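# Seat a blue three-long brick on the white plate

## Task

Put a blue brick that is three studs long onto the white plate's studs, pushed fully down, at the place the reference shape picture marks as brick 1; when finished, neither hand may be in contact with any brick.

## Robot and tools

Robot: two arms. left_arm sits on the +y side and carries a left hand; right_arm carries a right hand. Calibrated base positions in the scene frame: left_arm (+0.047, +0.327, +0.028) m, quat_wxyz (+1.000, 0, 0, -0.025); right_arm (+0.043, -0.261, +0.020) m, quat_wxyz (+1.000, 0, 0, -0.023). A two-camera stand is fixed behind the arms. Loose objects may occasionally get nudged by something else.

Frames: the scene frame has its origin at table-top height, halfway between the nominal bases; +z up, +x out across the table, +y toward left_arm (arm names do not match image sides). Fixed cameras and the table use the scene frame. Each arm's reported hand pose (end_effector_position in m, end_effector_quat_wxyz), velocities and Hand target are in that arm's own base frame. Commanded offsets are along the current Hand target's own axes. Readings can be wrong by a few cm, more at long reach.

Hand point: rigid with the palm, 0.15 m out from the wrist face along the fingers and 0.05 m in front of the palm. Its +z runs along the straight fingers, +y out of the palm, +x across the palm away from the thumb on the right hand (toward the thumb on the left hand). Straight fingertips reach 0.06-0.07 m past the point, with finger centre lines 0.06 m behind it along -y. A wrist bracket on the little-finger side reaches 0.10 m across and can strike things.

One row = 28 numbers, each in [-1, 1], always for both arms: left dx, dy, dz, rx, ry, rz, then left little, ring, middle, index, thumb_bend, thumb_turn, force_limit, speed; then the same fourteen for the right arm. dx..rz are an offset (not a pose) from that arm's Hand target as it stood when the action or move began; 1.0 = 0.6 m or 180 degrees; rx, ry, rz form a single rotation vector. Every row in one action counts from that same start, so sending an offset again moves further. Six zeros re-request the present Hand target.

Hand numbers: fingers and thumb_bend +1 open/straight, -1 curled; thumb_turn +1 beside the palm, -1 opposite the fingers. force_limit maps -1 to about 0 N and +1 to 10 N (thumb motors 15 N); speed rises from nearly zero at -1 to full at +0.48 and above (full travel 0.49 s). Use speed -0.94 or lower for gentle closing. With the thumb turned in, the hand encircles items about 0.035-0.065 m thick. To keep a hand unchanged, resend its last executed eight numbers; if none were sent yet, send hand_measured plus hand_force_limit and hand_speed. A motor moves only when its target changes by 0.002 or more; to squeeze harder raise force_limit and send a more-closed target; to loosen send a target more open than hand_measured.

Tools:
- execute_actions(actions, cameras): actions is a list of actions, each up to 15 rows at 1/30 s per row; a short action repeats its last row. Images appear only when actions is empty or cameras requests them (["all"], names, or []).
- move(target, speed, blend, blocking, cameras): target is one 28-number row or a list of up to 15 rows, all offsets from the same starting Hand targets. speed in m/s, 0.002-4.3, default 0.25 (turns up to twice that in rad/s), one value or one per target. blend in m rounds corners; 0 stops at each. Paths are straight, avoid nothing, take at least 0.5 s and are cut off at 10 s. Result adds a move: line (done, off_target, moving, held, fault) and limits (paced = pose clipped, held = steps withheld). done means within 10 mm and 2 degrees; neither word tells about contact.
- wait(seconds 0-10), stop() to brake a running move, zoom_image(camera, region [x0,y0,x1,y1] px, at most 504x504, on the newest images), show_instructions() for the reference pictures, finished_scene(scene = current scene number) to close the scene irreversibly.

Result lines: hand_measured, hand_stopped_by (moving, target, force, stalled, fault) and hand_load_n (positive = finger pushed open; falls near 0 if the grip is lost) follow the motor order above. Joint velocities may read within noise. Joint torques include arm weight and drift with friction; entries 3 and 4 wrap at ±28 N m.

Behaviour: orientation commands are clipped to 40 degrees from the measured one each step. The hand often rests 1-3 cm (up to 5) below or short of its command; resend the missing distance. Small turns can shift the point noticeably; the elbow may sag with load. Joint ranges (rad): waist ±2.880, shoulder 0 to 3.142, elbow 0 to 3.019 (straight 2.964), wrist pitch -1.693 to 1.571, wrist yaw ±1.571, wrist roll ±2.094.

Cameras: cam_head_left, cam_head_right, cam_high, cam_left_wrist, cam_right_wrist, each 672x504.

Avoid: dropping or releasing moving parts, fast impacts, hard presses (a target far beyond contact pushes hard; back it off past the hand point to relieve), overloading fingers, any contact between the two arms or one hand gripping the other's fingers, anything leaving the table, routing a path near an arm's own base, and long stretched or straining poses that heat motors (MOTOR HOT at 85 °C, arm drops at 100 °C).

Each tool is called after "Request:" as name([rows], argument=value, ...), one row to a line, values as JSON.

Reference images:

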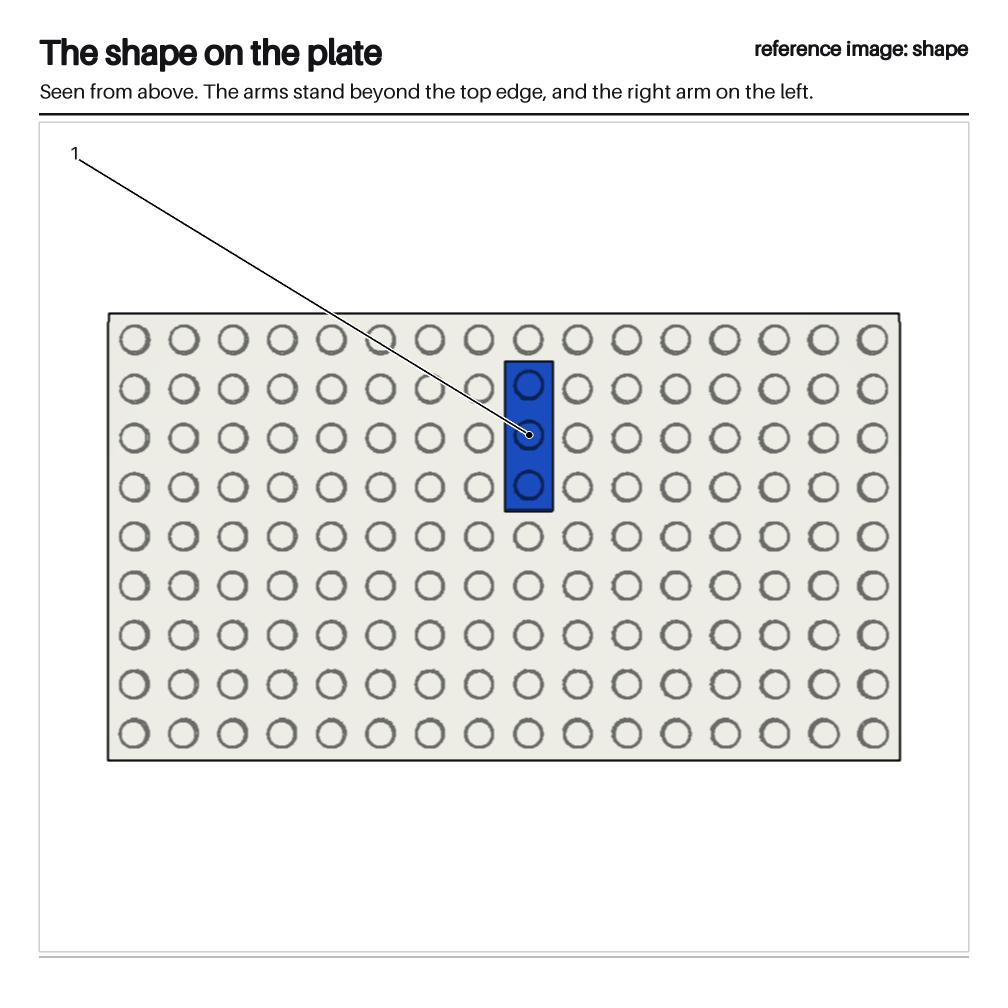

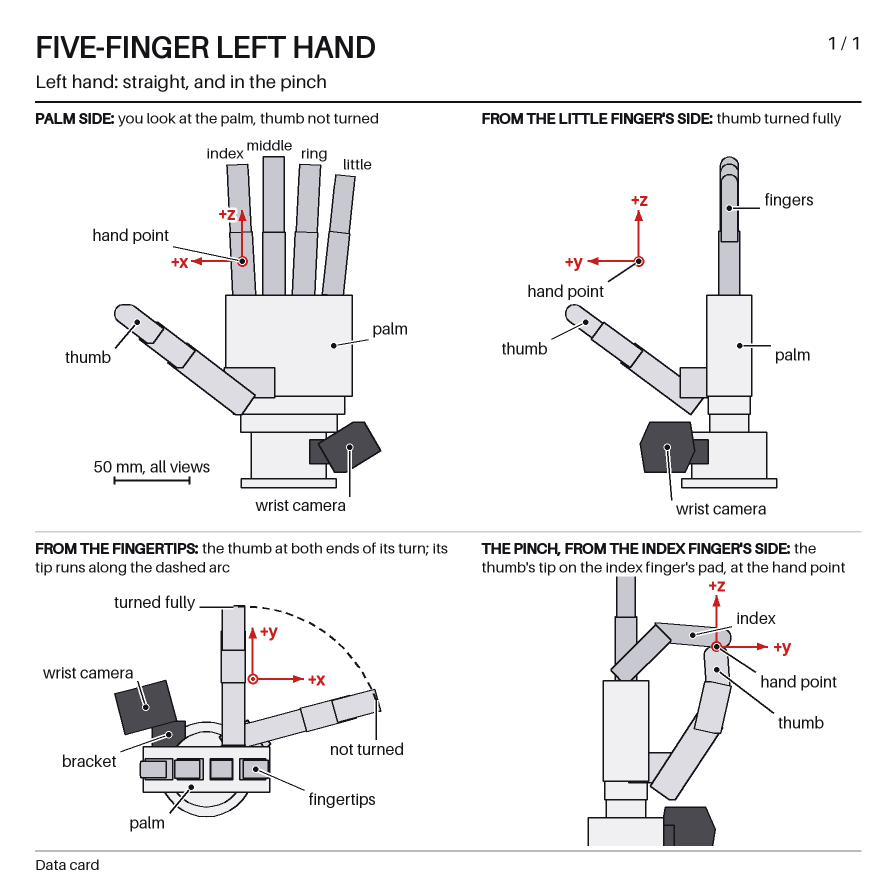

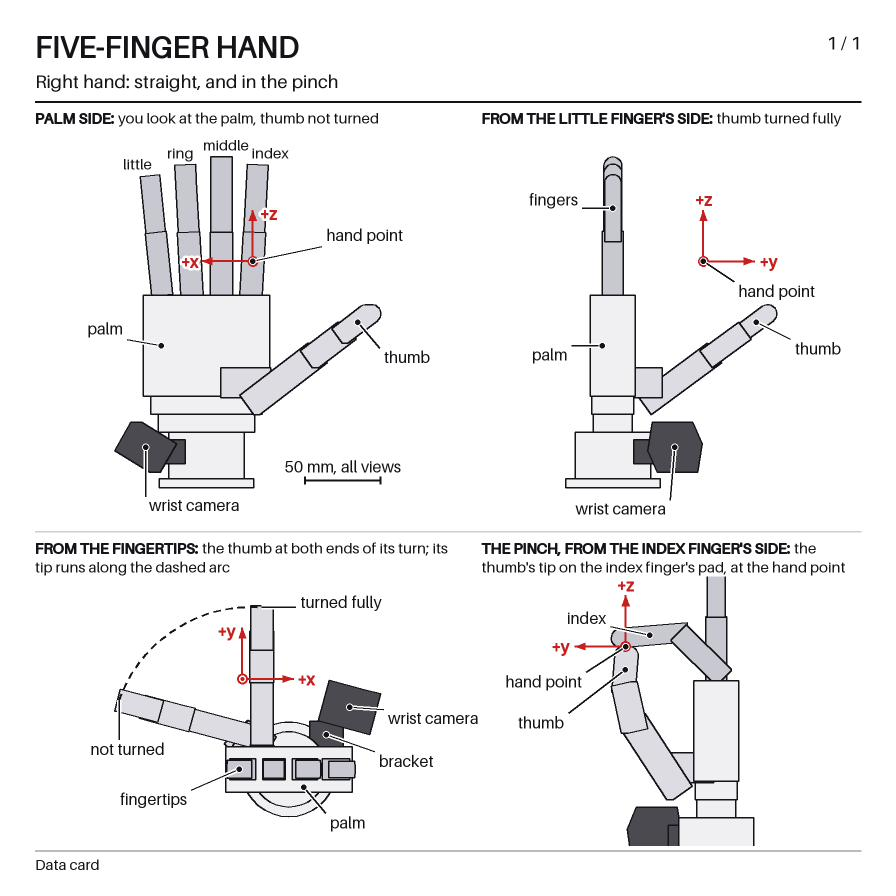

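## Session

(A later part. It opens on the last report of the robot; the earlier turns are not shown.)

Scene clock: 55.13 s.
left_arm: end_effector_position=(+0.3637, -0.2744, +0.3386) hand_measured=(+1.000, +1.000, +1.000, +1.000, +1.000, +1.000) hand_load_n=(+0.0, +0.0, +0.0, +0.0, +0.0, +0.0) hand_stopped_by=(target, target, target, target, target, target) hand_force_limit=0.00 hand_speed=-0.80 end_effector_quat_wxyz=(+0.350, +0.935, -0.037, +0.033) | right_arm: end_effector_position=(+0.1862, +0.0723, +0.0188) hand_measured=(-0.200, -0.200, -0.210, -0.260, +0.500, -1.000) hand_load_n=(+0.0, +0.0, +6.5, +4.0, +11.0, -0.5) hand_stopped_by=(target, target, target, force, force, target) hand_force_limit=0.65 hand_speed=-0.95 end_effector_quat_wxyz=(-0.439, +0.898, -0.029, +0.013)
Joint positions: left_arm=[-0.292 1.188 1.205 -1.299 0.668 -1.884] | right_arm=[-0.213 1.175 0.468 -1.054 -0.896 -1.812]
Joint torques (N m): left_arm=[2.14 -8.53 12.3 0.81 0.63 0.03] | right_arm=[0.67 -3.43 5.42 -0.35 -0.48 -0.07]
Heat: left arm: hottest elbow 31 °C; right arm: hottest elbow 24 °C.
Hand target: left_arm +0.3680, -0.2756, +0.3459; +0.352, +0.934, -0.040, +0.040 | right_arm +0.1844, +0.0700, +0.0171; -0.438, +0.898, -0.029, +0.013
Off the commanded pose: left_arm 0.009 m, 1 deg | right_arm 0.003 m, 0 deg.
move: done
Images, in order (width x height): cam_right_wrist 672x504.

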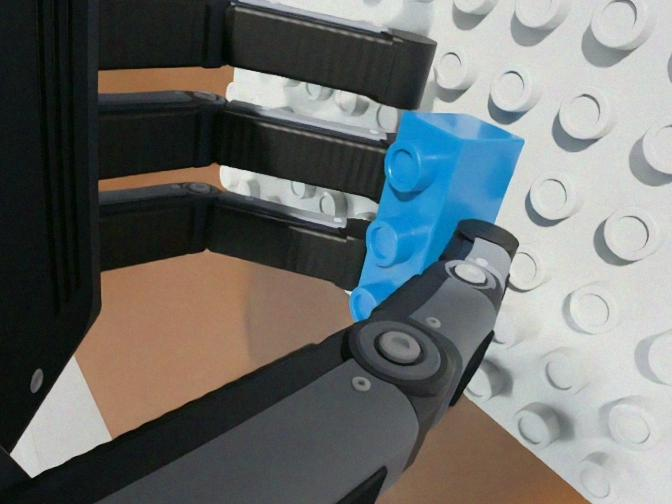

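Request:
move(target=[0,0,0,0,0,0,1,1,1,1,1,1,0,-0.8,0.0001,-0.0042,-0.0063,0,0,0,-0.2,-0.2,-0.21,-0.3,0.2,-1,0.65,-0.95], speed=0.03, cameras=["cam_right_wrist"])

Request:
zoom_image(camera="cam_right_wrist", region=[460, 40, 580, 160])

Request:
zoom_image(camera="cam_right_wrist", region=[490, 130, 610, 250])

Scene clock: 56.50 s.
left_arm: end_effector_position=(+0.3637, -0.2744, +0.3386) hand_measured=(+1.000, +1.000, +1.000, +1.000, +1.000, +1.000) hand_load_n=(+0.0, +0.0, +0.0, +0.0, +0.0, +0.5) hand_stopped_by=(target, target, target, target, target, target) hand_force_limit=0.00 hand_speed=-0.80 end_effector_quat_wxyz=(+0.350, +0.935, -0.037, +0.033) | right_arm: end_effector_position=(+0.1835, +0.0716, +0.0196) hand_measured=(-0.200, -0.200, -0.210, -0.260, +0.500, -1.000) hand_load_n=(+0.0, +0.0, +5.5, +4.0, +11.5, +0.0) hand_stopped_by=(target, target, target, force, force, target) hand_force_limit=0.65 hand_speed=-0.95 end_effector_quat_wxyz=(-0.440, +0.897, -0.027, +0.011)
Joint positions: left_arm=[-0.292 1.188 1.205 -1.299 0.668 -1.884] | right_arm=[-0.219 1.173 0.468 -1.072 -0.895 -1.829]
Joint torques (N m): left_arm=[2.26 -8.47 12.4 0.79 0.62 0.04] | right_arm=[0.79 -4.19 6.05 -0.57 -0.44 0.01]
Heat: left arm: hottest elbow 31 °C; right arm: hottest elbow 24 °C.
Hand target: left_arm +0.3680, -0.2756, +0.3459; +0.352, +0.934, -0.040, +0.040 | right_arm +0.1844, +0.0686, +0.0215; -0.438, +0.898, -0.029, +0.013
Off the commanded pose: left_arm 0.009 m, 1 deg | right_arm 0.004 m, 0 deg.
move: done
Images, in order (width x height): cam_right_wrist 672x504.

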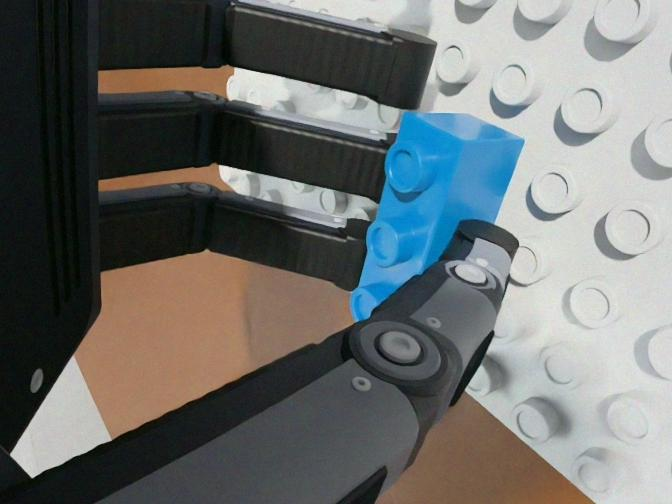

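Scaled by 4.200 from the camera's 672x504 image, which has a finer 960x720 frame.

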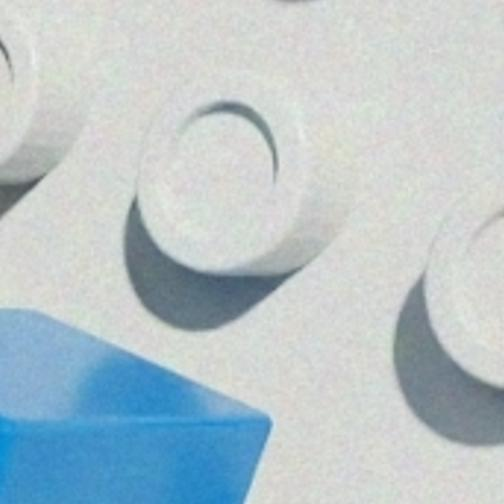

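Scaled by 4.200 from the camera's 672x504 image, which has a finer 960x720 frame.

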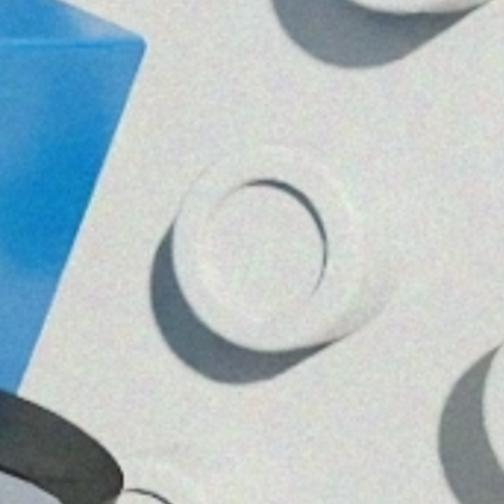

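Request:
move(target=[0,0,0,0,0,0,1,1,1,1,1,1,0,-0.8,0,0.0066,0.0051,0,0,0,-0.2,-0.2,-0.21,-0.3,0.2,-1,0.65,-0.95], speed=0.03, cameras=["cam_right_wrist"])

Request:
zoom_image(camera="cam_right_wrist", region=[460, 40, 580, 160])

Request:
zoom_image(camera="cam_right_wrist", region=[490, 130, 610, 250])

Scene clock: 57.97 s.
left_arm: end_effector_position=(+0.3637, -0.2744, +0.3386) hand_measured=(+1.000, +1.000, +1.000, +1.000, +1.000, +1.000) hand_load_n=(-0.5, +0.0, +0.0, +0.0, +0.0, +0.0) hand_stopped_by=(target, target, target, target, target, target) hand_force_limit=0.00 hand_speed=-0.80 end_effector_quat_wxyz=(+0.350, +0.935, -0.037, +0.033) | right_arm: end_effector_position=(+0.1838, +0.0713, +0.0193) hand_measured=(-0.200, -0.200, -0.210, -0.260, +0.500, -1.000) hand_load_n=(+0.0, +0.0, +5.5, +4.5, +11.5, -0.5) hand_stopped_by=(target, target, target, force, force, target) hand_force_limit=0.65 hand_speed=-0.95 end_effector_quat_wxyz=(-0.440, +0.898, -0.027, +0.012)
Joint positions: left_arm=[-0.292 1.188 1.205 -1.299 0.668 -1.884] | right_arm=[-0.219 1.173 0.468 -1.071 -0.894 -1.83]
Joint torques (N m): left_arm=[2.32 -8.35 12.08 0.85 0.6 -0.04] | right_arm=[0.44 -2.96 5.53 0.06 -0.49 0]
Heat: left arm: hottest elbow 31 °C; right arm: hottest elbow 24 °C.
Hand target: left_arm +0.3680, -0.2756, +0.3459; +0.352, +0.934, -0.040, +0.040 | right_arm +0.1843, +0.0685, +0.0164; -0.438, +0.899, -0.029, +0.013
Off the commanded pose: left_arm 0.009 m, 1 deg | right_arm 0.004 m, 0 deg.
move: done
Images, in order (width x height): cam_right_wrist 672x504.

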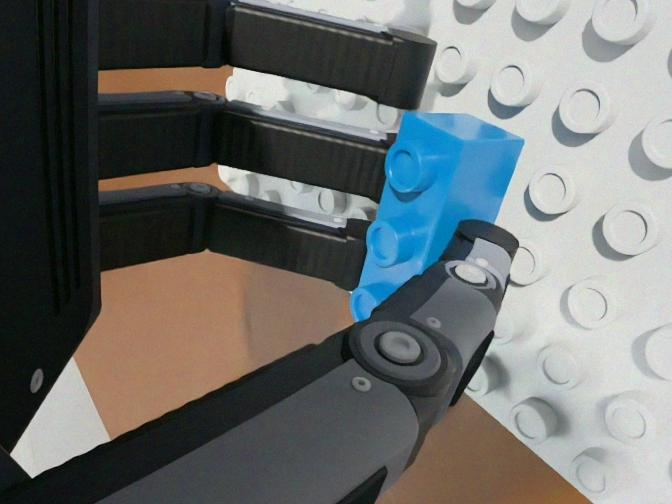

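Scaled by 4.200 from the camera's 672x504 image, which has a finer 960x720 frame.

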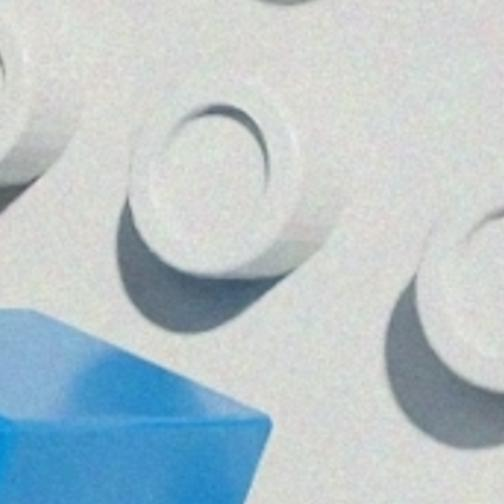

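Scaled by 4.200 from the camera's 672x504 image, which has a finer 960x720 frame.

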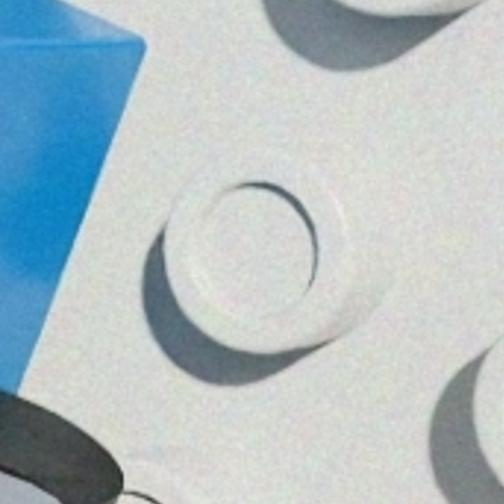

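Request:
move(target=[0,0,0,0,0,0,1,1,1,1,1,1,0,-0.8,0.0004,0.0068,0.0048,0,0,0,-0.2,-0.2,-0.21,-0.3,0.2,-1,0.65,-0.95], speed=0.03, cameras=["cam_right_wrist"])

Request:
zoom_image(camera="cam_right_wrist", region=[460, 40, 580, 160])

Request:
zoom_image(camera="cam_right_wrist", region=[490, 130, 610, 250])

Scene clock: 59.20 s.
left_arm: end_effector_position=(+0.3637, -0.2744, +0.3386) hand_measured=(+1.000, +1.000, +1.000, +1.000, +1.000, +1.000) hand_load_n=(+0.0, +0.0, +0.0, +0.0, +0.0, +0.0) hand_stopped_by=(target, target, target, target, target, target) hand_force_limit=0.00 hand_speed=-0.80 end_effector_quat_wxyz=(+0.350, +0.935, -0.037, +0.033) | right_arm: end_effector_position=(+0.1860, +0.0704, +0.0160) hand_measured=(-0.200, -0.200, -0.210, -0.260, +0.500, -1.000) hand_load_n=(+0.0, +0.0, +7.0, +3.5, +11.0, -1.5) hand_stopped_by=(target, target, target, force, force, target) hand_force_limit=0.65 hand_speed=-0.95 end_effector_quat_wxyz=(-0.439, +0.898, -0.026, +0.014)
Joint positions: left_arm=[-0.292 1.188 1.205 -1.299 0.668 -1.884] | right_arm=[-0.22 1.185 0.466 -1.053 -0.892 -1.83]
Joint torques (N m): left_arm=[2.43 -8.64 12.23 0.96 0.6 0.01] | right_arm=[0.73 -2.73 5.09 0.21 -0.55 0]
Heat: left arm: hottest elbow 31 °C; right arm: hottest elbow 24 °C.
Hand target: left_arm +0.3680, -0.2756, +0.3459; +0.352, +0.934, -0.040, +0.040 | right_arm +0.1845, +0.0683, +0.0114; -0.438, +0.899, -0.029, +0.013
Off the commanded pose: left_arm 0.009 m, 1 deg | right_arm 0.005 m, 0 deg.
move: done
Images, in order (width x height): cam_right_wrist 672x504.

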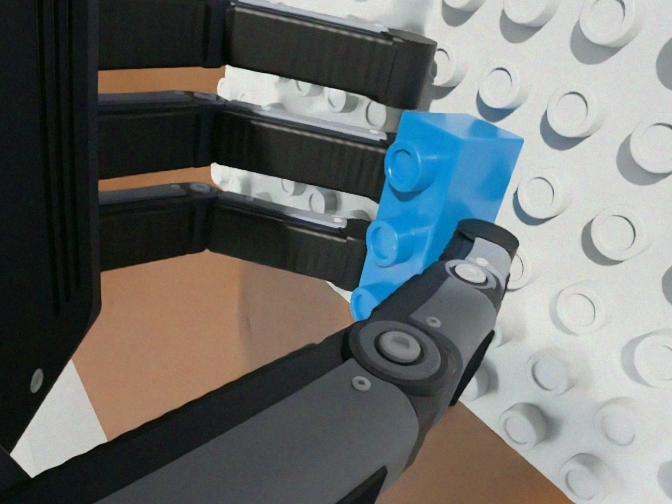

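Scaled by 4.200 from the camera's 672x504 image, which has a finer 960x720 frame.

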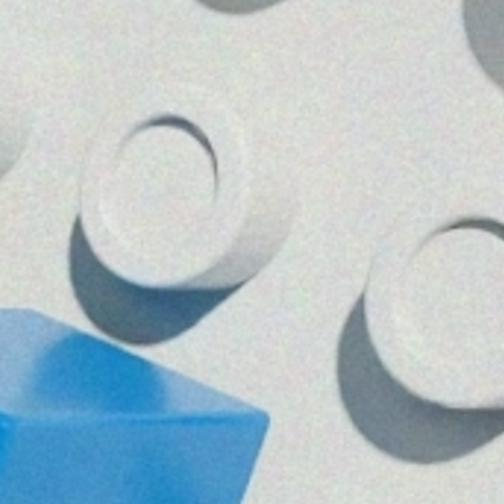

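Scaled by 4.200 from the camera's 672x504 image, which has a finer 960x720 frame.

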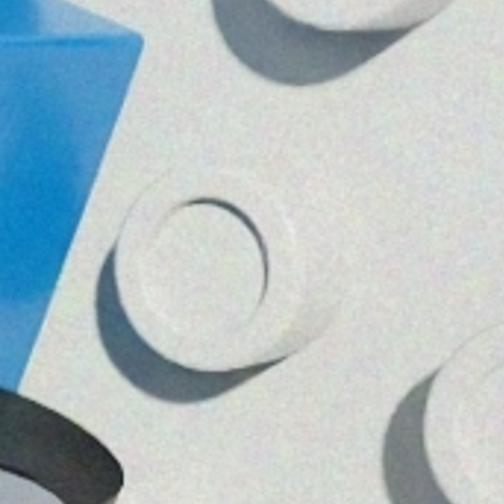

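Request:
move(target=[0,0,0,0,0,0,1,1,1,1,1,1,0,-0.8,0,0.00525,0.0041,0,0,0,-0.2,-0.2,-0.21,-0.3,0.2,-1,0.65,-0.95], speed=0.03, cameras=["cam_right_wrist"])

Request:
zoom_image(camera="cam_right_wrist", region=[460, 40, 580, 160])

Request:
zoom_image(camera="cam_right_wrist", region=[320, 80, 560, 320])

Scene clock: 60.57 s.
left_arm: end_effector_position=(+0.3637, -0.2744, +0.3386) hand_measured=(+1.000, +1.000, +1.000, +1.000, +1.000, +1.000) hand_load_n=(+0.0, +0.0, +0.0, +0.0, +0.0, +0.0) hand_stopped_by=(target, target, target, target, target, target) hand_force_limit=0.00 hand_speed=-0.80 end_effector_quat_wxyz=(+0.350, +0.935, -0.037, +0.033) | right_arm: end_effector_position=(+0.1861, +0.0704, +0.0153) hand_measured=(-0.200, -0.200, -0.210, -0.260, +0.500, -1.000) hand_load_n=(+0.0, +0.0, +6.5, +2.0, +11.5, -2.0) hand_stopped_by=(target, target, target, force, force, target) hand_force_limit=0.65 hand_speed=-0.95 end_effector_quat_wxyz=(-0.439, +0.898, -0.027, +0.013)
Joint positions: left_arm=[-0.292 1.188 1.205 -1.299 0.668 -1.884] | right_arm=[-0.222 1.19 0.466 -1.051 -0.894 -1.83]
Joint torques (N m): left_arm=[2.08 -8.18 12.49 0.77 0.65 0] | right_arm=[0.85 -2.32 4.72 0.69 -0.49 -0.01]
Heat: left arm: hottest elbow 32 °C; right arm: hottest elbow 24 °C.
Hand target: left_arm +0.3680, -0.2756, +0.3459; +0.352, +0.934, -0.040, +0.040 | right_arm +0.1845, +0.0683, +0.0074; -0.438, +0.898, -0.030, +0.013
Off the commanded pose: left_arm 0.009 m, 1 deg | right_arm 0.008 m, 0 deg.
move: done
Images, in order (width x height): cam_right_wrist 672x504.

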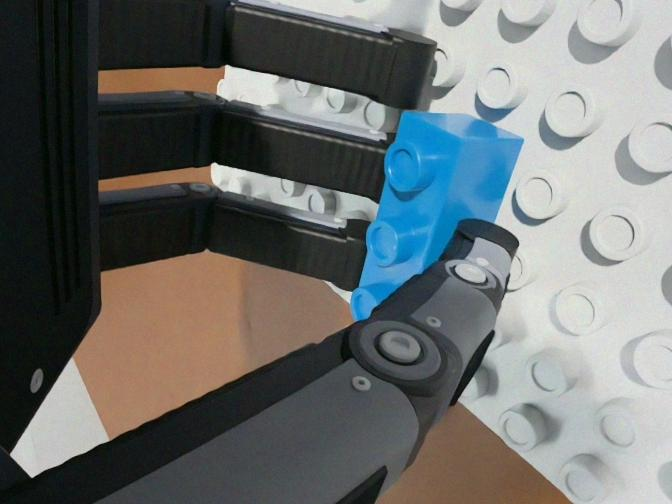

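Scaled by 4.200 from the camera's 672x504 image, which has a finer 960x720 frame.

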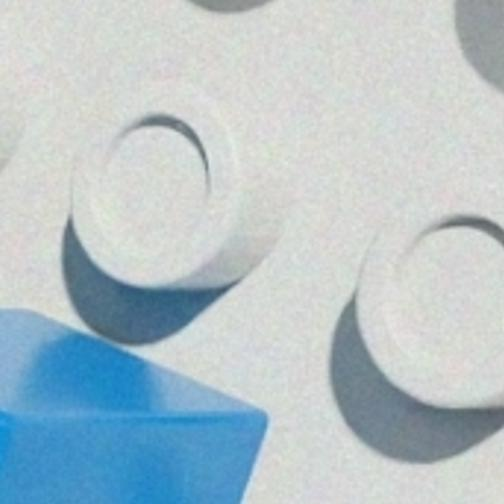

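Scaled by 2.100 from the camera's 672x504 image, which has a finer 960x720 frame.

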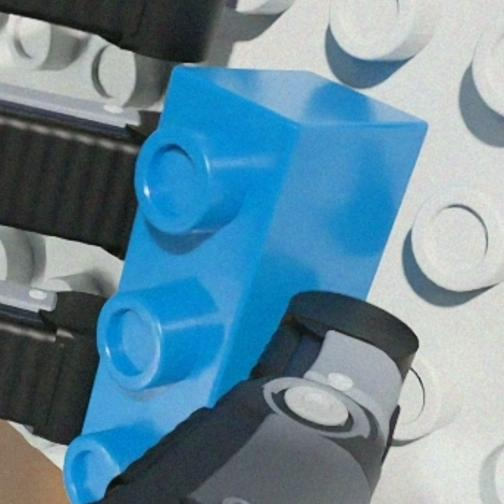

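Request:
move(target=[0,0,0,0,0,0,1,1,1,1,1,1,0,-0.8,0,0.0105,0.0082,0,0,0,-0.2,-0.2,-0.21,-0.3,0.2,-1,0.65,-0.95], speed=0.03, cameras=["cam_right_wrist"])

Request:
zoom_image(camera="cam_right_wrist", region=[320, 80, 560, 320])

Scene clock: 61.77 s.
left_arm: end_effector_position=(+0.3637, -0.2744, +0.3386) hand_measured=(+1.000, +1.000, +1.000, +1.000, +1.000, +1.000) hand_load_n=(+0.0, +0.0, +0.0, +0.0, +0.0, +0.0) hand_stopped_by=(target, target, target, target, target, target) hand_force_limit=0.00 hand_speed=-0.80 end_effector_quat_wxyz=(+0.350, +0.935, -0.037, +0.033) | right_arm: end_effector_position=(+0.1857, +0.0709, +0.0144) hand_measured=(-0.200, -0.200, -0.210, -0.262, +0.500, -1.000) hand_load_n=(+0.0, +0.0, +6.0, +0.0, +12.0, -3.5) hand_stopped_by=(target, target, target, force, force, target) hand_force_limit=0.65 hand_speed=-0.95 end_effector_quat_wxyz=(-0.442, +0.896, -0.035, +0.010)
Joint positions: left_arm=[-0.292 1.188 1.205 -1.299 0.668 -1.884] | right_arm=[-0.226 1.198 0.465 -1.046 -0.9 -1.819]
Joint torques (N m): left_arm=[2.14 -8.18 12.18 0.95 0.57 0.03] | right_arm=[0.91 -1.32 4 1.66 -0.21 -0.16]
Heat: left arm: hottest elbow 32 °C; right arm: hottest elbow 24 °C.
Hand target: left_arm +0.3680, -0.2756, +0.3459; +0.352, +0.934, -0.040, +0.040 | right_arm +0.1846, +0.0683, -0.0005; -0.438, +0.898, -0.029, +0.013
Off the commanded pose: left_arm 0.009 m, 1 deg | right_arm 0.015 m, 1 deg.
move: off_target (right_arm)
Images, in order (width x height): cam_right_wrist 672x504.

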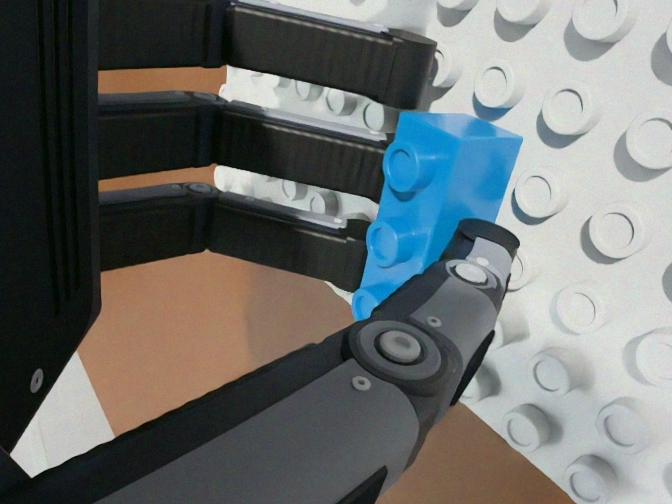

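Scaled by 2.100 from the camera's 672x504 image, which has a finer 960x720 frame.

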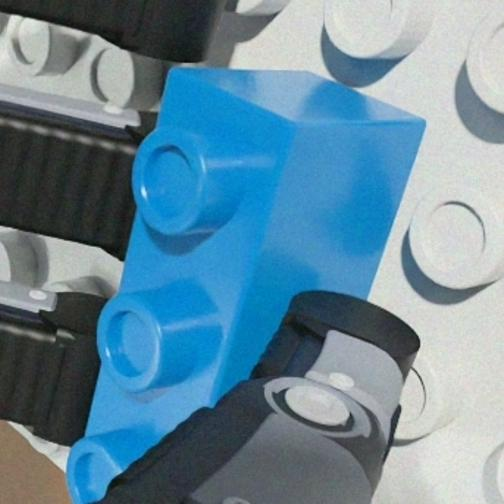

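Request:
move(target=[0,0,0,0,0,0,1,1,1,1,1,1,0,-0.8,0,-0.0184,-0.0144,0,0,0,-0.2,-0.2,-0.21,-0.3,0.2,-1,0.65,-0.95], speed=0.04, cameras=["cam_right_wrist"])

Request:
zoom_image(camera="cam_right_wrist", region=[320, 80, 560, 320])

Scene clock: 62.93 s.
left_arm: end_effector_position=(+0.3637, -0.2744, +0.3386) hand_measured=(+1.000, +1.000, +1.000, +1.000, +1.000, +1.000) hand_load_n=(+0.0, +0.0, +0.0, +0.0, +0.0, +0.0) hand_stopped_by=(target, target, target, target, target, target) hand_force_limit=0.00 hand_speed=-0.80 end_effector_quat_wxyz=(+0.350, +0.935, -0.037, +0.033) | right_arm: end_effector_position=(+0.1860, +0.0708, +0.0153) hand_measured=(-0.200, -0.200, -0.210, -0.262, +0.500, -1.000) hand_load_n=(+0.0, +0.0, +8.5, +1.0, +11.5, -3.5) hand_stopped_by=(target, target, target, force, force, target) hand_force_limit=0.65 hand_speed=-0.95 end_effector_quat_wxyz=(-0.442, +0.896, -0.031, +0.013)
Joint positions: left_arm=[-0.292 1.188 1.205 -1.299 0.668 -1.884] | right_arm=[-0.226 1.193 0.465 -1.049 -0.9 -1.826]
Joint torques (N m): left_arm=[2.14 -8.06 12.16 1.13 0.63 0.06] | right_arm=[1.08 -3.78 5.39 -0.32 -0.24 -0.06]
Heat: left arm: hottest elbow 32 °C; right arm: hottest elbow 24 °C.
Hand target: left_arm +0.3680, -0.2756, +0.3459; +0.352, +0.934, -0.040, +0.040 | right_arm +0.1846, +0.0683, +0.0135; -0.438, +0.898, -0.029, +0.013
Off the commanded pose: left_arm 0.009 m, 1 deg | right_arm 0.003 m, 1 deg.
move: done
Images, in order (width x height): cam_right_wrist 672x504.

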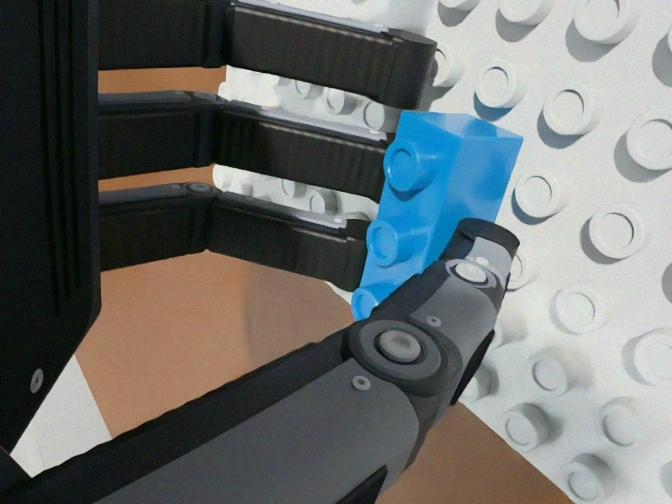

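Scaled by 2.100 from the camera's 672x504 image, which has a finer 960x720 frame.

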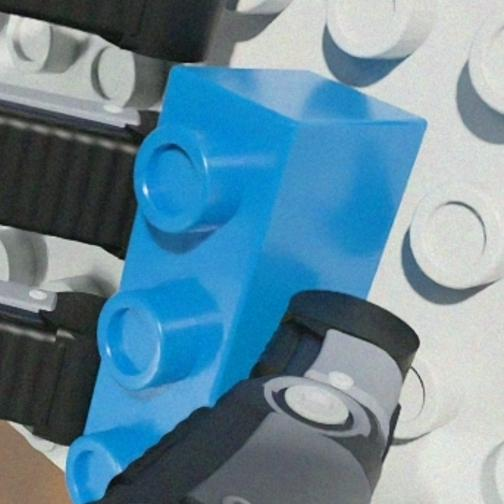

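Request:
move([
  [0,0,0,0,0,0,1,1,1,1,1,1,0,-0.8,0,0,0,0,0,0,-0.05,-0.05,-0.05,-0.05,0.66,-1,0.65,-0.6],
  [0,0,0,0,0,0,1,1,1,1,1,1,0,-0.8,0,-0.0657,-0.0514,0,0,0,-0.05,-0.05,-0.05,-0.05,0.9,1,0.65,0.2],
  [0,0,0,0,0,0,1,1,1,1,1,1,0,-0.8,-0.0128,-0.0362,-0.093,0,0.0131,0.0103,-0.8,-0.8,-0.8,-0.8,0.9,1,0.65,0.2],
], speed=[0.1,0.1,0.15], cameras=["cam_right_wrist","cam_head_left"])

Scene clock: 69.33 s.
left_arm: end_effector_position=(+0.3637, -0.2744, +0.3386) hand_measured=(+1.000, +1.000, +1.000, +1.000, +1.000, +1.000) hand_load_n=(+0.0, +0.0, +0.0, +0.0, +0.0, +0.0) hand_stopped_by=(target, target, target, target, target, target) hand_force_limit=0.00 hand_speed=-0.80 end_effector_quat_wxyz=(+0.350, +0.935, -0.037, +0.033) | right_arm: end_effector_position=(+0.1605, +0.0460, +0.0553) hand_measured=(-0.800, -0.800, -0.800, -0.800, +0.900, +1.000) hand_load_n=(+0.5, +0.0, +0.0, +0.0, +0.0, -0.5) hand_stopped_by=(target, target, target, target, target, target) hand_force_limit=0.65 hand_speed=0.20 end_effector_quat_wxyz=(-0.441, +0.896, -0.057, +0.011)
Joint positions: left_arm=[-0.292 1.188 1.205 -1.299 0.668 -1.884] | right_arm=[-0.383 1.077 0.506 -1.36 -0.86 -1.993]
Joint torques (N m): left_arm=[2.26 -8.47 12.41 1.13 0.63 -0.02] | right_arm=[0.62 -2.2 9.13 -0.87 -0.6 -0.01]
Heat: left arm: hottest elbow 32 °C; right arm: hottest elbow 24 °C.
Hand target: left_arm +0.3680, -0.2756, +0.3459; +0.352, +0.934, -0.040, +0.040 | right_arm +0.1750, +0.0383, +0.0649; -0.437, +0.897, -0.053, +0.024
Off the commanded pose: left_arm 0.009 m, 1 deg | right_arm 0.019 m, 2 deg.
move: off_target (right_arm); target 2's new numbers were sent with right_arm's hand 0.020 m and 2 deg from that target; target 3's new numbers were sent with right_arm's hand 0.019 m and 2 deg from that target
Images, in order (width x height): cam_head_left 672x504, cam_right_wrist 672x504.

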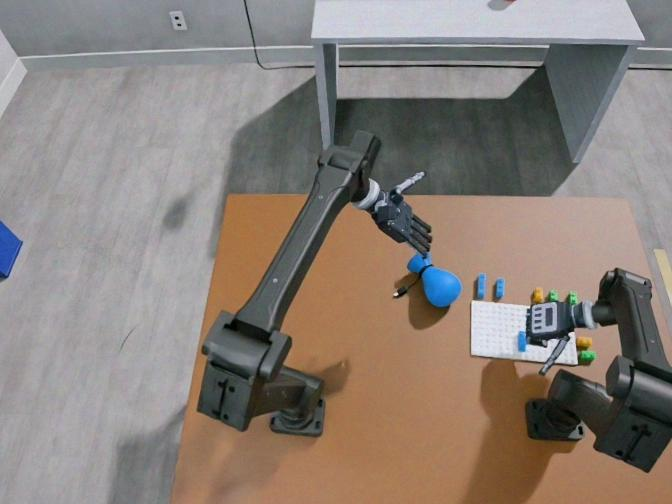

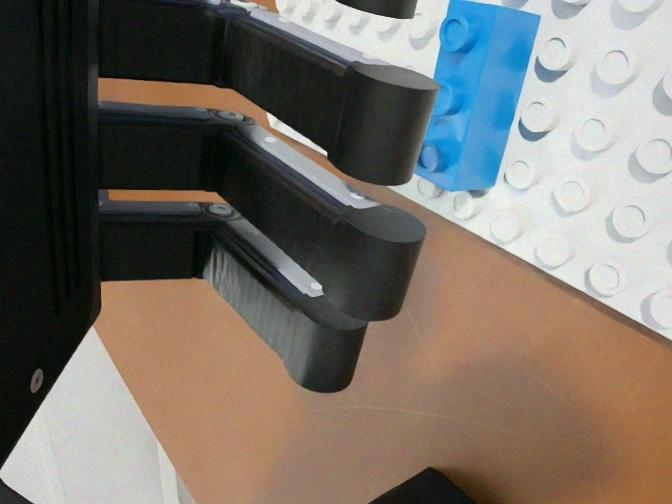

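Request:
move(target=[0,0,0,0,0,0,1,1,1,1,1,1,0,-0.8,0.0003,0.0655,0.0512,0,0,0,-0.8,-0.8,-0.8,-0.8,0.9,1,0.65,0.2], speed=0.1, cameras=["cam_right_wrist"])

Scene clock: 71.00 s.
left_arm: end_effector_position=(+0.3637, -0.2744, +0.3386) hand_measured=(+1.000, +1.000, +1.000, +1.000, +1.000, +1.000) hand_load_n=(+0.0, +0.0, +0.0, +0.0, +0.0, +0.0) hand_stopped_by=(target, target, target, target, target, target) hand_force_limit=0.00 hand_speed=-0.80 end_effector_quat_wxyz=(+0.350, +0.935, -0.037, +0.033) | right_arm: end_effector_position=(+0.1741, +0.0398, +0.0172) hand_measured=(-0.800, -0.800, -0.800, -0.800, +0.900, +1.000) hand_load_n=(+0.0, +0.5, +0.0, +0.0, +0.0, -0.5) hand_stopped_by=(target, target, target, target, target, target) hand_force_limit=0.65 hand_speed=0.20 end_effector_quat_wxyz=(-0.437, +0.897, -0.051, +0.023)
Joint positions: left_arm=[-0.292 1.188 1.205 -1.299 0.668 -1.884] | right_arm=[-0.387 1.199 0.471 -1.18 -0.859 -1.999]
Joint torques (N m): left_arm=[2.14 -8.18 12.14 0.94 0.67 -0.01] | right_arm=[0.97 -3.25 5.27 -0.17 -0.62 0.04]
Heat: left arm: hottest elbow 32 °C; right arm: hottest elbow 24 °C.
Hand target: left_arm +0.3680, -0.2756, +0.3459; +0.352, +0.934, -0.040, +0.040 | right_arm +0.1750, +0.0383, +0.0151; -0.437, +0.897, -0.053, +0.024
Off the commanded pose: left_arm 0.009 m, 1 deg | right_arm 0.003 m, 0 deg.
move: done
Images, in order (width x height): cam_right_wrist 672x504.

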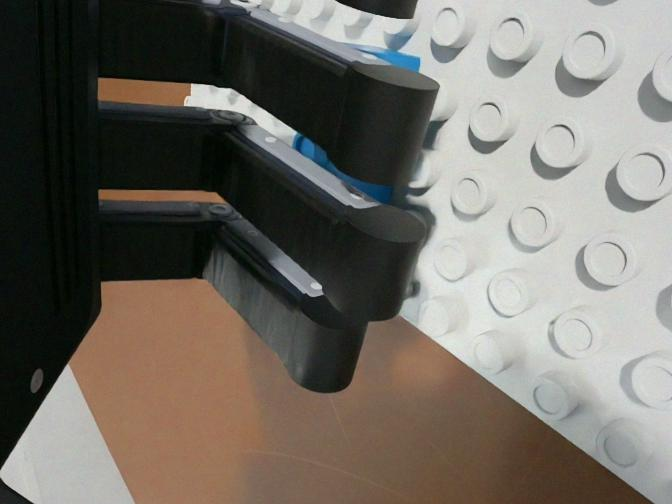

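Request:
move(target=[0,0,0,0,0,0,1,1,1,1,1,1,0,-0.8,-0.0007,0.0898,0.0446,0,0,0,-0.8,-0.8,-0.8,-0.8,0.9,1,0.65,0.2], speed=0.05, cameras=["cam_right_wrist"])

Scene clock: 73.03 s.
left_arm: end_effector_position=(+0.3637, -0.2744, +0.3386) hand_measured=(+1.000, +1.000, +1.000, +1.000, +1.000, +1.000) hand_load_n=(+0.0, +0.0, +0.0, +0.0, +0.0, -0.5) hand_stopped_by=(target, target, target, target, target, target) hand_force_limit=0.00 hand_speed=-0.80 end_effector_quat_wxyz=(+0.350, +0.935, -0.037, +0.033) | right_arm: end_effector_position=(+0.1706, +0.0389, -0.0042) hand_measured=(-0.800, -0.800, -0.800, -0.800, +0.900, +1.000) hand_load_n=(+0.0, -1.0, -4.0, -3.0, +0.0, +0.0) hand_stopped_by=(target, target, target, target, target, target) hand_force_limit=0.65 hand_speed=0.20 end_effector_quat_wxyz=(-0.466, +0.879, -0.100, +0.008)
Joint positions: left_arm=[-0.292 1.188 1.205 -1.299 0.668 -1.884] | right_arm=[-0.452 1.336 0.454 -1.12 -0.899 -2.006]
Joint torques (N m): left_arm=[1.38 -7.94 12.16 0.96 0.6 -0.06] | right_arm=[1.55 0.21 2.56 3.88 2 -0.72]
Heat: left arm: hottest elbow 32 °C; right arm: hottest elbow 24 °C.
Hand target: left_arm +0.3680, -0.2756, +0.3459; +0.352, +0.934, -0.040, +0.040 | right_arm +0.1731, +0.0263, -0.0438; -0.437, +0.897, -0.053, +0.024
Off the commanded pose: left_arm 0.009 m, 1 deg | right_arm 0.042 m, 7 deg.
move: off_target (right_arm)
Images, in order (width x height): cam_right_wrist 672x504.

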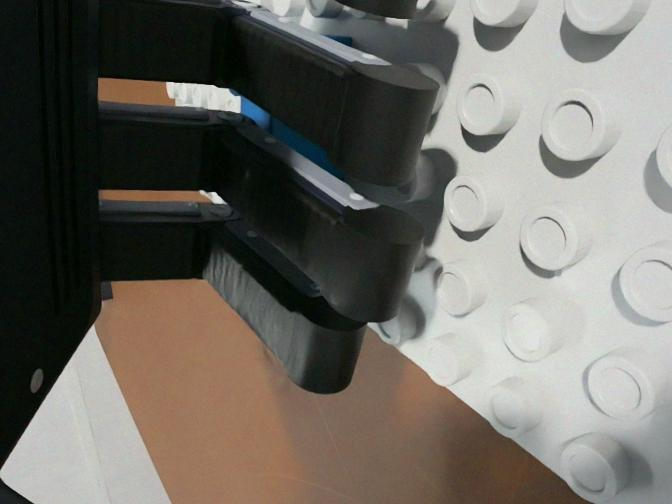

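Request:
move([
  [0,0,0,0,0,0,1,1,1,1,1,1,0,-0.8,-0.0029,-0.1511,-0.0931,0,0,0,-0.8,-0.8,-0.8,-0.8,0.9,1,0.65,0.2],
  [0,0,0,0,0,0,1,1,1,1,1,1,0,-0.8,0.0497,-0.1609,-0.1268,0,0.0219,0.0171,0.9,0.9,0.9,0.9,0.9,1,0.65,0.2],
], speed=[0.1,0.12], blend=[0.02,0], cameras=["cam_right_wrist"])

Scene clock: 76.47 s.
left_arm: end_effector_position=(+0.3637, -0.2744, +0.3386) hand_measured=(+1.000, +1.000, +1.000, +1.000, +1.000, +1.000) hand_load_n=(+0.0, +0.0, +0.0, +0.0, +0.0, +0.0) hand_stopped_by=(target, target, target, target, target, target) hand_force_limit=0.00 hand_speed=-0.80 end_effector_quat_wxyz=(+0.350, +0.935, -0.037, +0.033) | right_arm: end_effector_position=(+0.1897, +0.0301, +0.0687) hand_measured=(+0.900, +0.900, +0.900, +0.900, +0.900, +1.000) hand_load_n=(+0.0, +0.0, +0.0, +0.0, +0.0, -0.5) hand_stopped_by=(target, target, target, target, target, target) hand_force_limit=0.65 hand_speed=0.20 end_effector_quat_wxyz=(-0.439, +0.894, -0.090, +0.033)
Joint positions: left_arm=[-0.292 1.188 1.205 -1.299 0.668 -1.884] | right_arm=[-0.422 1.111 0.575 -1.341 -0.873 -1.937]
Joint torques (N m): left_arm=[2.43 -8.47 12.23 1.07 0.65 -0.04] | right_arm=[0.56 -3.14 9.35 -0.76 -0.71 0.14]
Heat: left arm: hottest elbow 32 °C; right arm: hottest elbow 24 °C.
Hand target: left_arm +0.3680, -0.2756, +0.3459; +0.352, +0.934, -0.040, +0.040 | right_arm +0.2029, +0.0224, +0.0790; -0.436, +0.894, -0.092, +0.043
Off the commanded pose: left_arm 0.009 m, 1 deg | right_arm 0.018 m, 1 deg.
move: off_target (right_arm); target 2's new numbers were sent with right_arm's hand 0.018 m and 1 deg from that target
Images, in order (width x height): cam_right_wrist 672x504.

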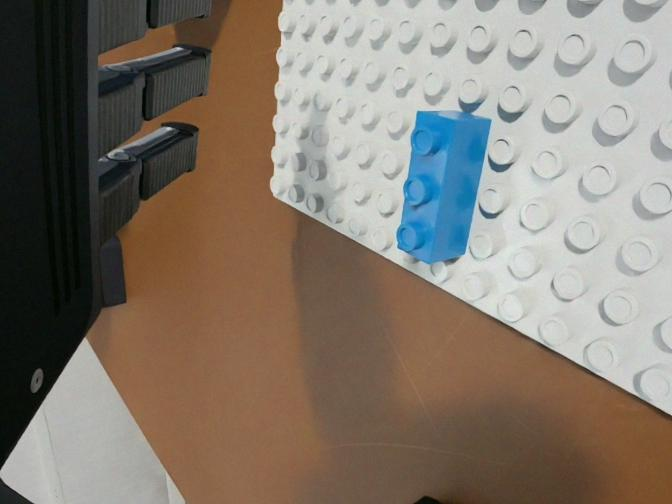

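Request:
zoom_image(camera="cam_right_wrist", region=[396, 90, 546, 290])

Request:
zoom_image(camera="cam_right_wrist", region=[260, 80, 480, 300])

Request:
zoom_image(camera="cam_right_wrist", region=[440, 100, 540, 200])

Scaled by 2.520 from the camera's 672x504 image, which has a finer 960x720 frame.

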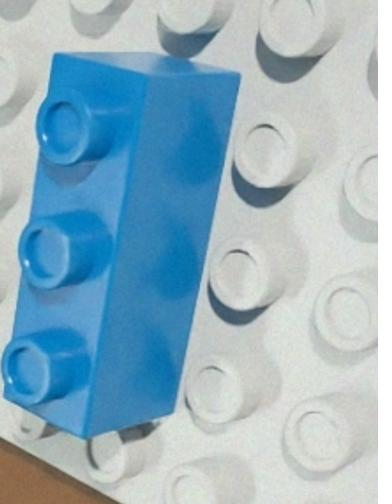

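Scaled by 2.291 from the camera's 672x504 image, which has a finer 960x720 frame.

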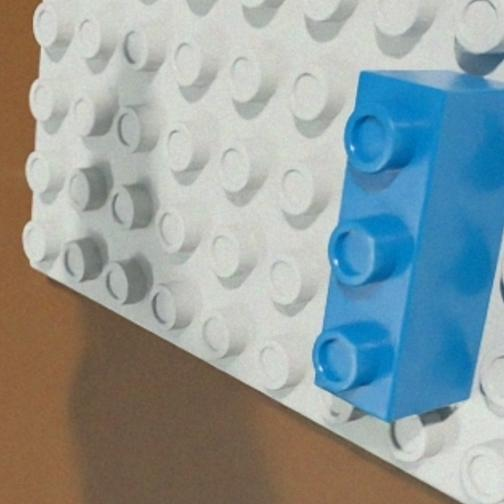

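Scaled by 5.040 from the camera's 672x504 image, which has a finer 960x720 frame.

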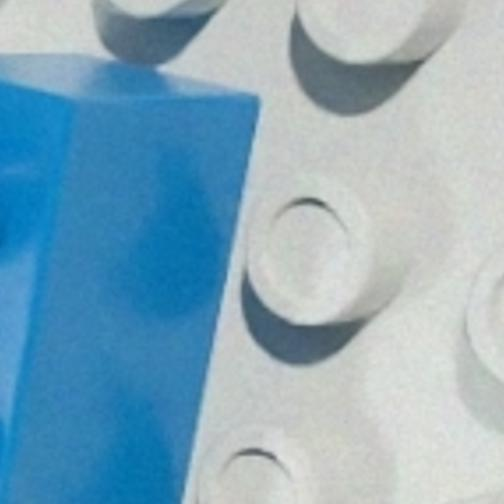

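Request:
zoom_image(camera="cam_right_wrist", region=[470, 110, 590, 230])

Request:
zoom_image(camera="cam_right_wrist", region=[400, 190, 520, 310])

Scaled by 4.200 from the camera's 672x504 image, which has a finer 960x720 frame.

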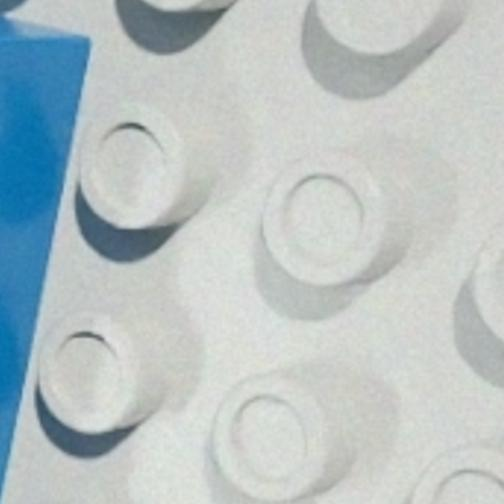

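Scaled by 4.200 from the camera's 672x504 image, which has a finer 960x720 frame.

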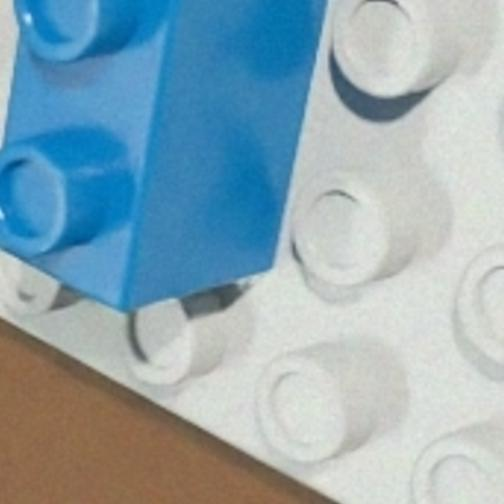

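Request:
move([
  [0,0,0,0,0,0,1,1,1,1,1,1,0,-0.8,-0.0278,-0.0056,0.0317,0,-0.016,-0.0125,-0.8,-0.8,-0.8,-0.8,0.9,1,0.65,0.2],
  [0,0,0,0,0,0,1,1,1,1,1,1,0,-0.8,-0.0275,0.0666,0.0881,0,-0.016,-0.0125,-0.8,-0.8,-0.8,-0.8,0.9,1,0.65,0.2],
], speed=[0.05,0.1], blend=[0.01,0], cameras=["cam_right_wrist"])

Scene clock: 81.93 s.
left_arm: end_effector_position=(+0.3637, -0.2744, +0.3386) hand_measured=(+1.000, +1.000, +1.000, +1.000, +1.000, +1.000) hand_load_n=(+0.0, +0.0, +0.0, +0.0, +0.0, +0.0) hand_stopped_by=(target, target, target, target, target, target) hand_force_limit=0.00 hand_speed=-0.80 end_effector_quat_wxyz=(+0.350, +0.935, -0.037, +0.033) | right_arm: end_effector_position=(+0.1905, +0.0400, +0.0168) hand_measured=(-0.800, -0.800, -0.800, -0.800, +0.900, +1.000) hand_load_n=(+0.5, +0.0, +0.0, +0.5, +0.0, -0.5) hand_stopped_by=(target, target, target, target, target, target) hand_force_limit=0.65 hand_speed=0.20 end_effector_quat_wxyz=(-0.436, +0.897, -0.064, +0.034)
Joint positions: left_arm=[-0.292 1.188 1.205 -1.299 0.668 -1.884] | right_arm=[-0.367 1.211 0.486 -1.114 -0.876 -1.921]
Joint torques (N m): left_arm=[2.32 -8.64 12.38 0.9 0.56 0.05] | right_arm=[2.32 -3.37 5.39 0.06 -0.71 0.14]
Heat: left arm: hottest elbow 32 °C; right arm: hottest elbow 25 °C.
Hand target: left_arm +0.3680, -0.2756, +0.3459; +0.352, +0.934, -0.040, +0.040 | right_arm +0.1900, +0.0424, +0.0149; -0.437, +0.897, -0.064, +0.030
Off the commanded pose: left_arm 0.009 m, 1 deg | right_arm 0.003 m, 1 deg.
move: done
Images, in order (width x height): cam_right_wrist 672x504.

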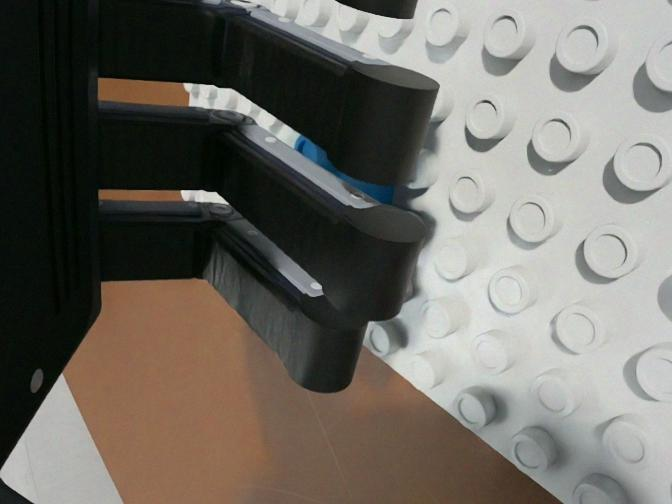

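Request:
move(target=[0,0,0,0,0,0,1,1,1,1,1,1,0,-0.8,-0.0012,0.0925,0.055,0,0,0,-0.8,-0.8,-0.8,-0.8,0.9,1,0.65,0.2], speed=0.05, cameras=["cam_right_wrist"])

Scene clock: 84.20 s.
left_arm: end_effector_position=(+0.3637, -0.2744, +0.3386) hand_measured=(+1.000, +1.000, +1.000, +1.000, +1.000, +1.000) hand_load_n=(+0.0, +0.0, +0.0, +0.0, +0.0, +0.0) hand_stopped_by=(target, target, target, target, target, target) hand_force_limit=0.00 hand_speed=-0.80 end_effector_quat_wxyz=(+0.350, +0.935, -0.037, +0.033) | right_arm: end_effector_position=(+0.1881, +0.0450, -0.0036) hand_measured=(-0.800, -0.800, -0.800, -0.800, +0.900, +1.000) hand_load_n=(+0.0, +0.0, -11.5, -1.5, +0.0, +0.0) hand_stopped_by=(target, target, target, target, target, target) hand_force_limit=0.65 hand_speed=0.20 end_effector_quat_wxyz=(-0.467, +0.878, -0.105, +0.019)
Joint positions: left_arm=[-0.292 1.188 1.205 -1.299 0.668 -1.884] | right_arm=[-0.404 1.334 0.465 -1.044 -0.931 -1.911]
Joint torques (N m): left_arm=[1.9 -8.18 12.22 1.07 0.67 0.03] | right_arm=[1.85 0.97 2.07 4.38 2.15 -0.63]
Heat: left arm: hottest elbow 32 °C; right arm: hottest elbow 25 °C.
Hand target: left_arm +0.3680, -0.2756, +0.3459; +0.352, +0.934, -0.040, +0.040 | right_arm +0.1881, +0.0343, -0.0491; -0.437, +0.897, -0.063, +0.030
Off the commanded pose: left_arm 0.009 m, 1 deg | right_arm 0.047 m, 6 deg.
move: off_target (right_arm)
Images, in order (width x height): cam_right_wrist 672x504.

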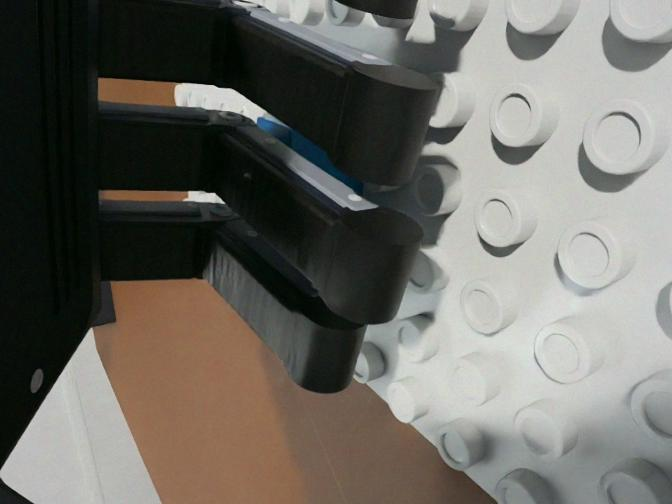

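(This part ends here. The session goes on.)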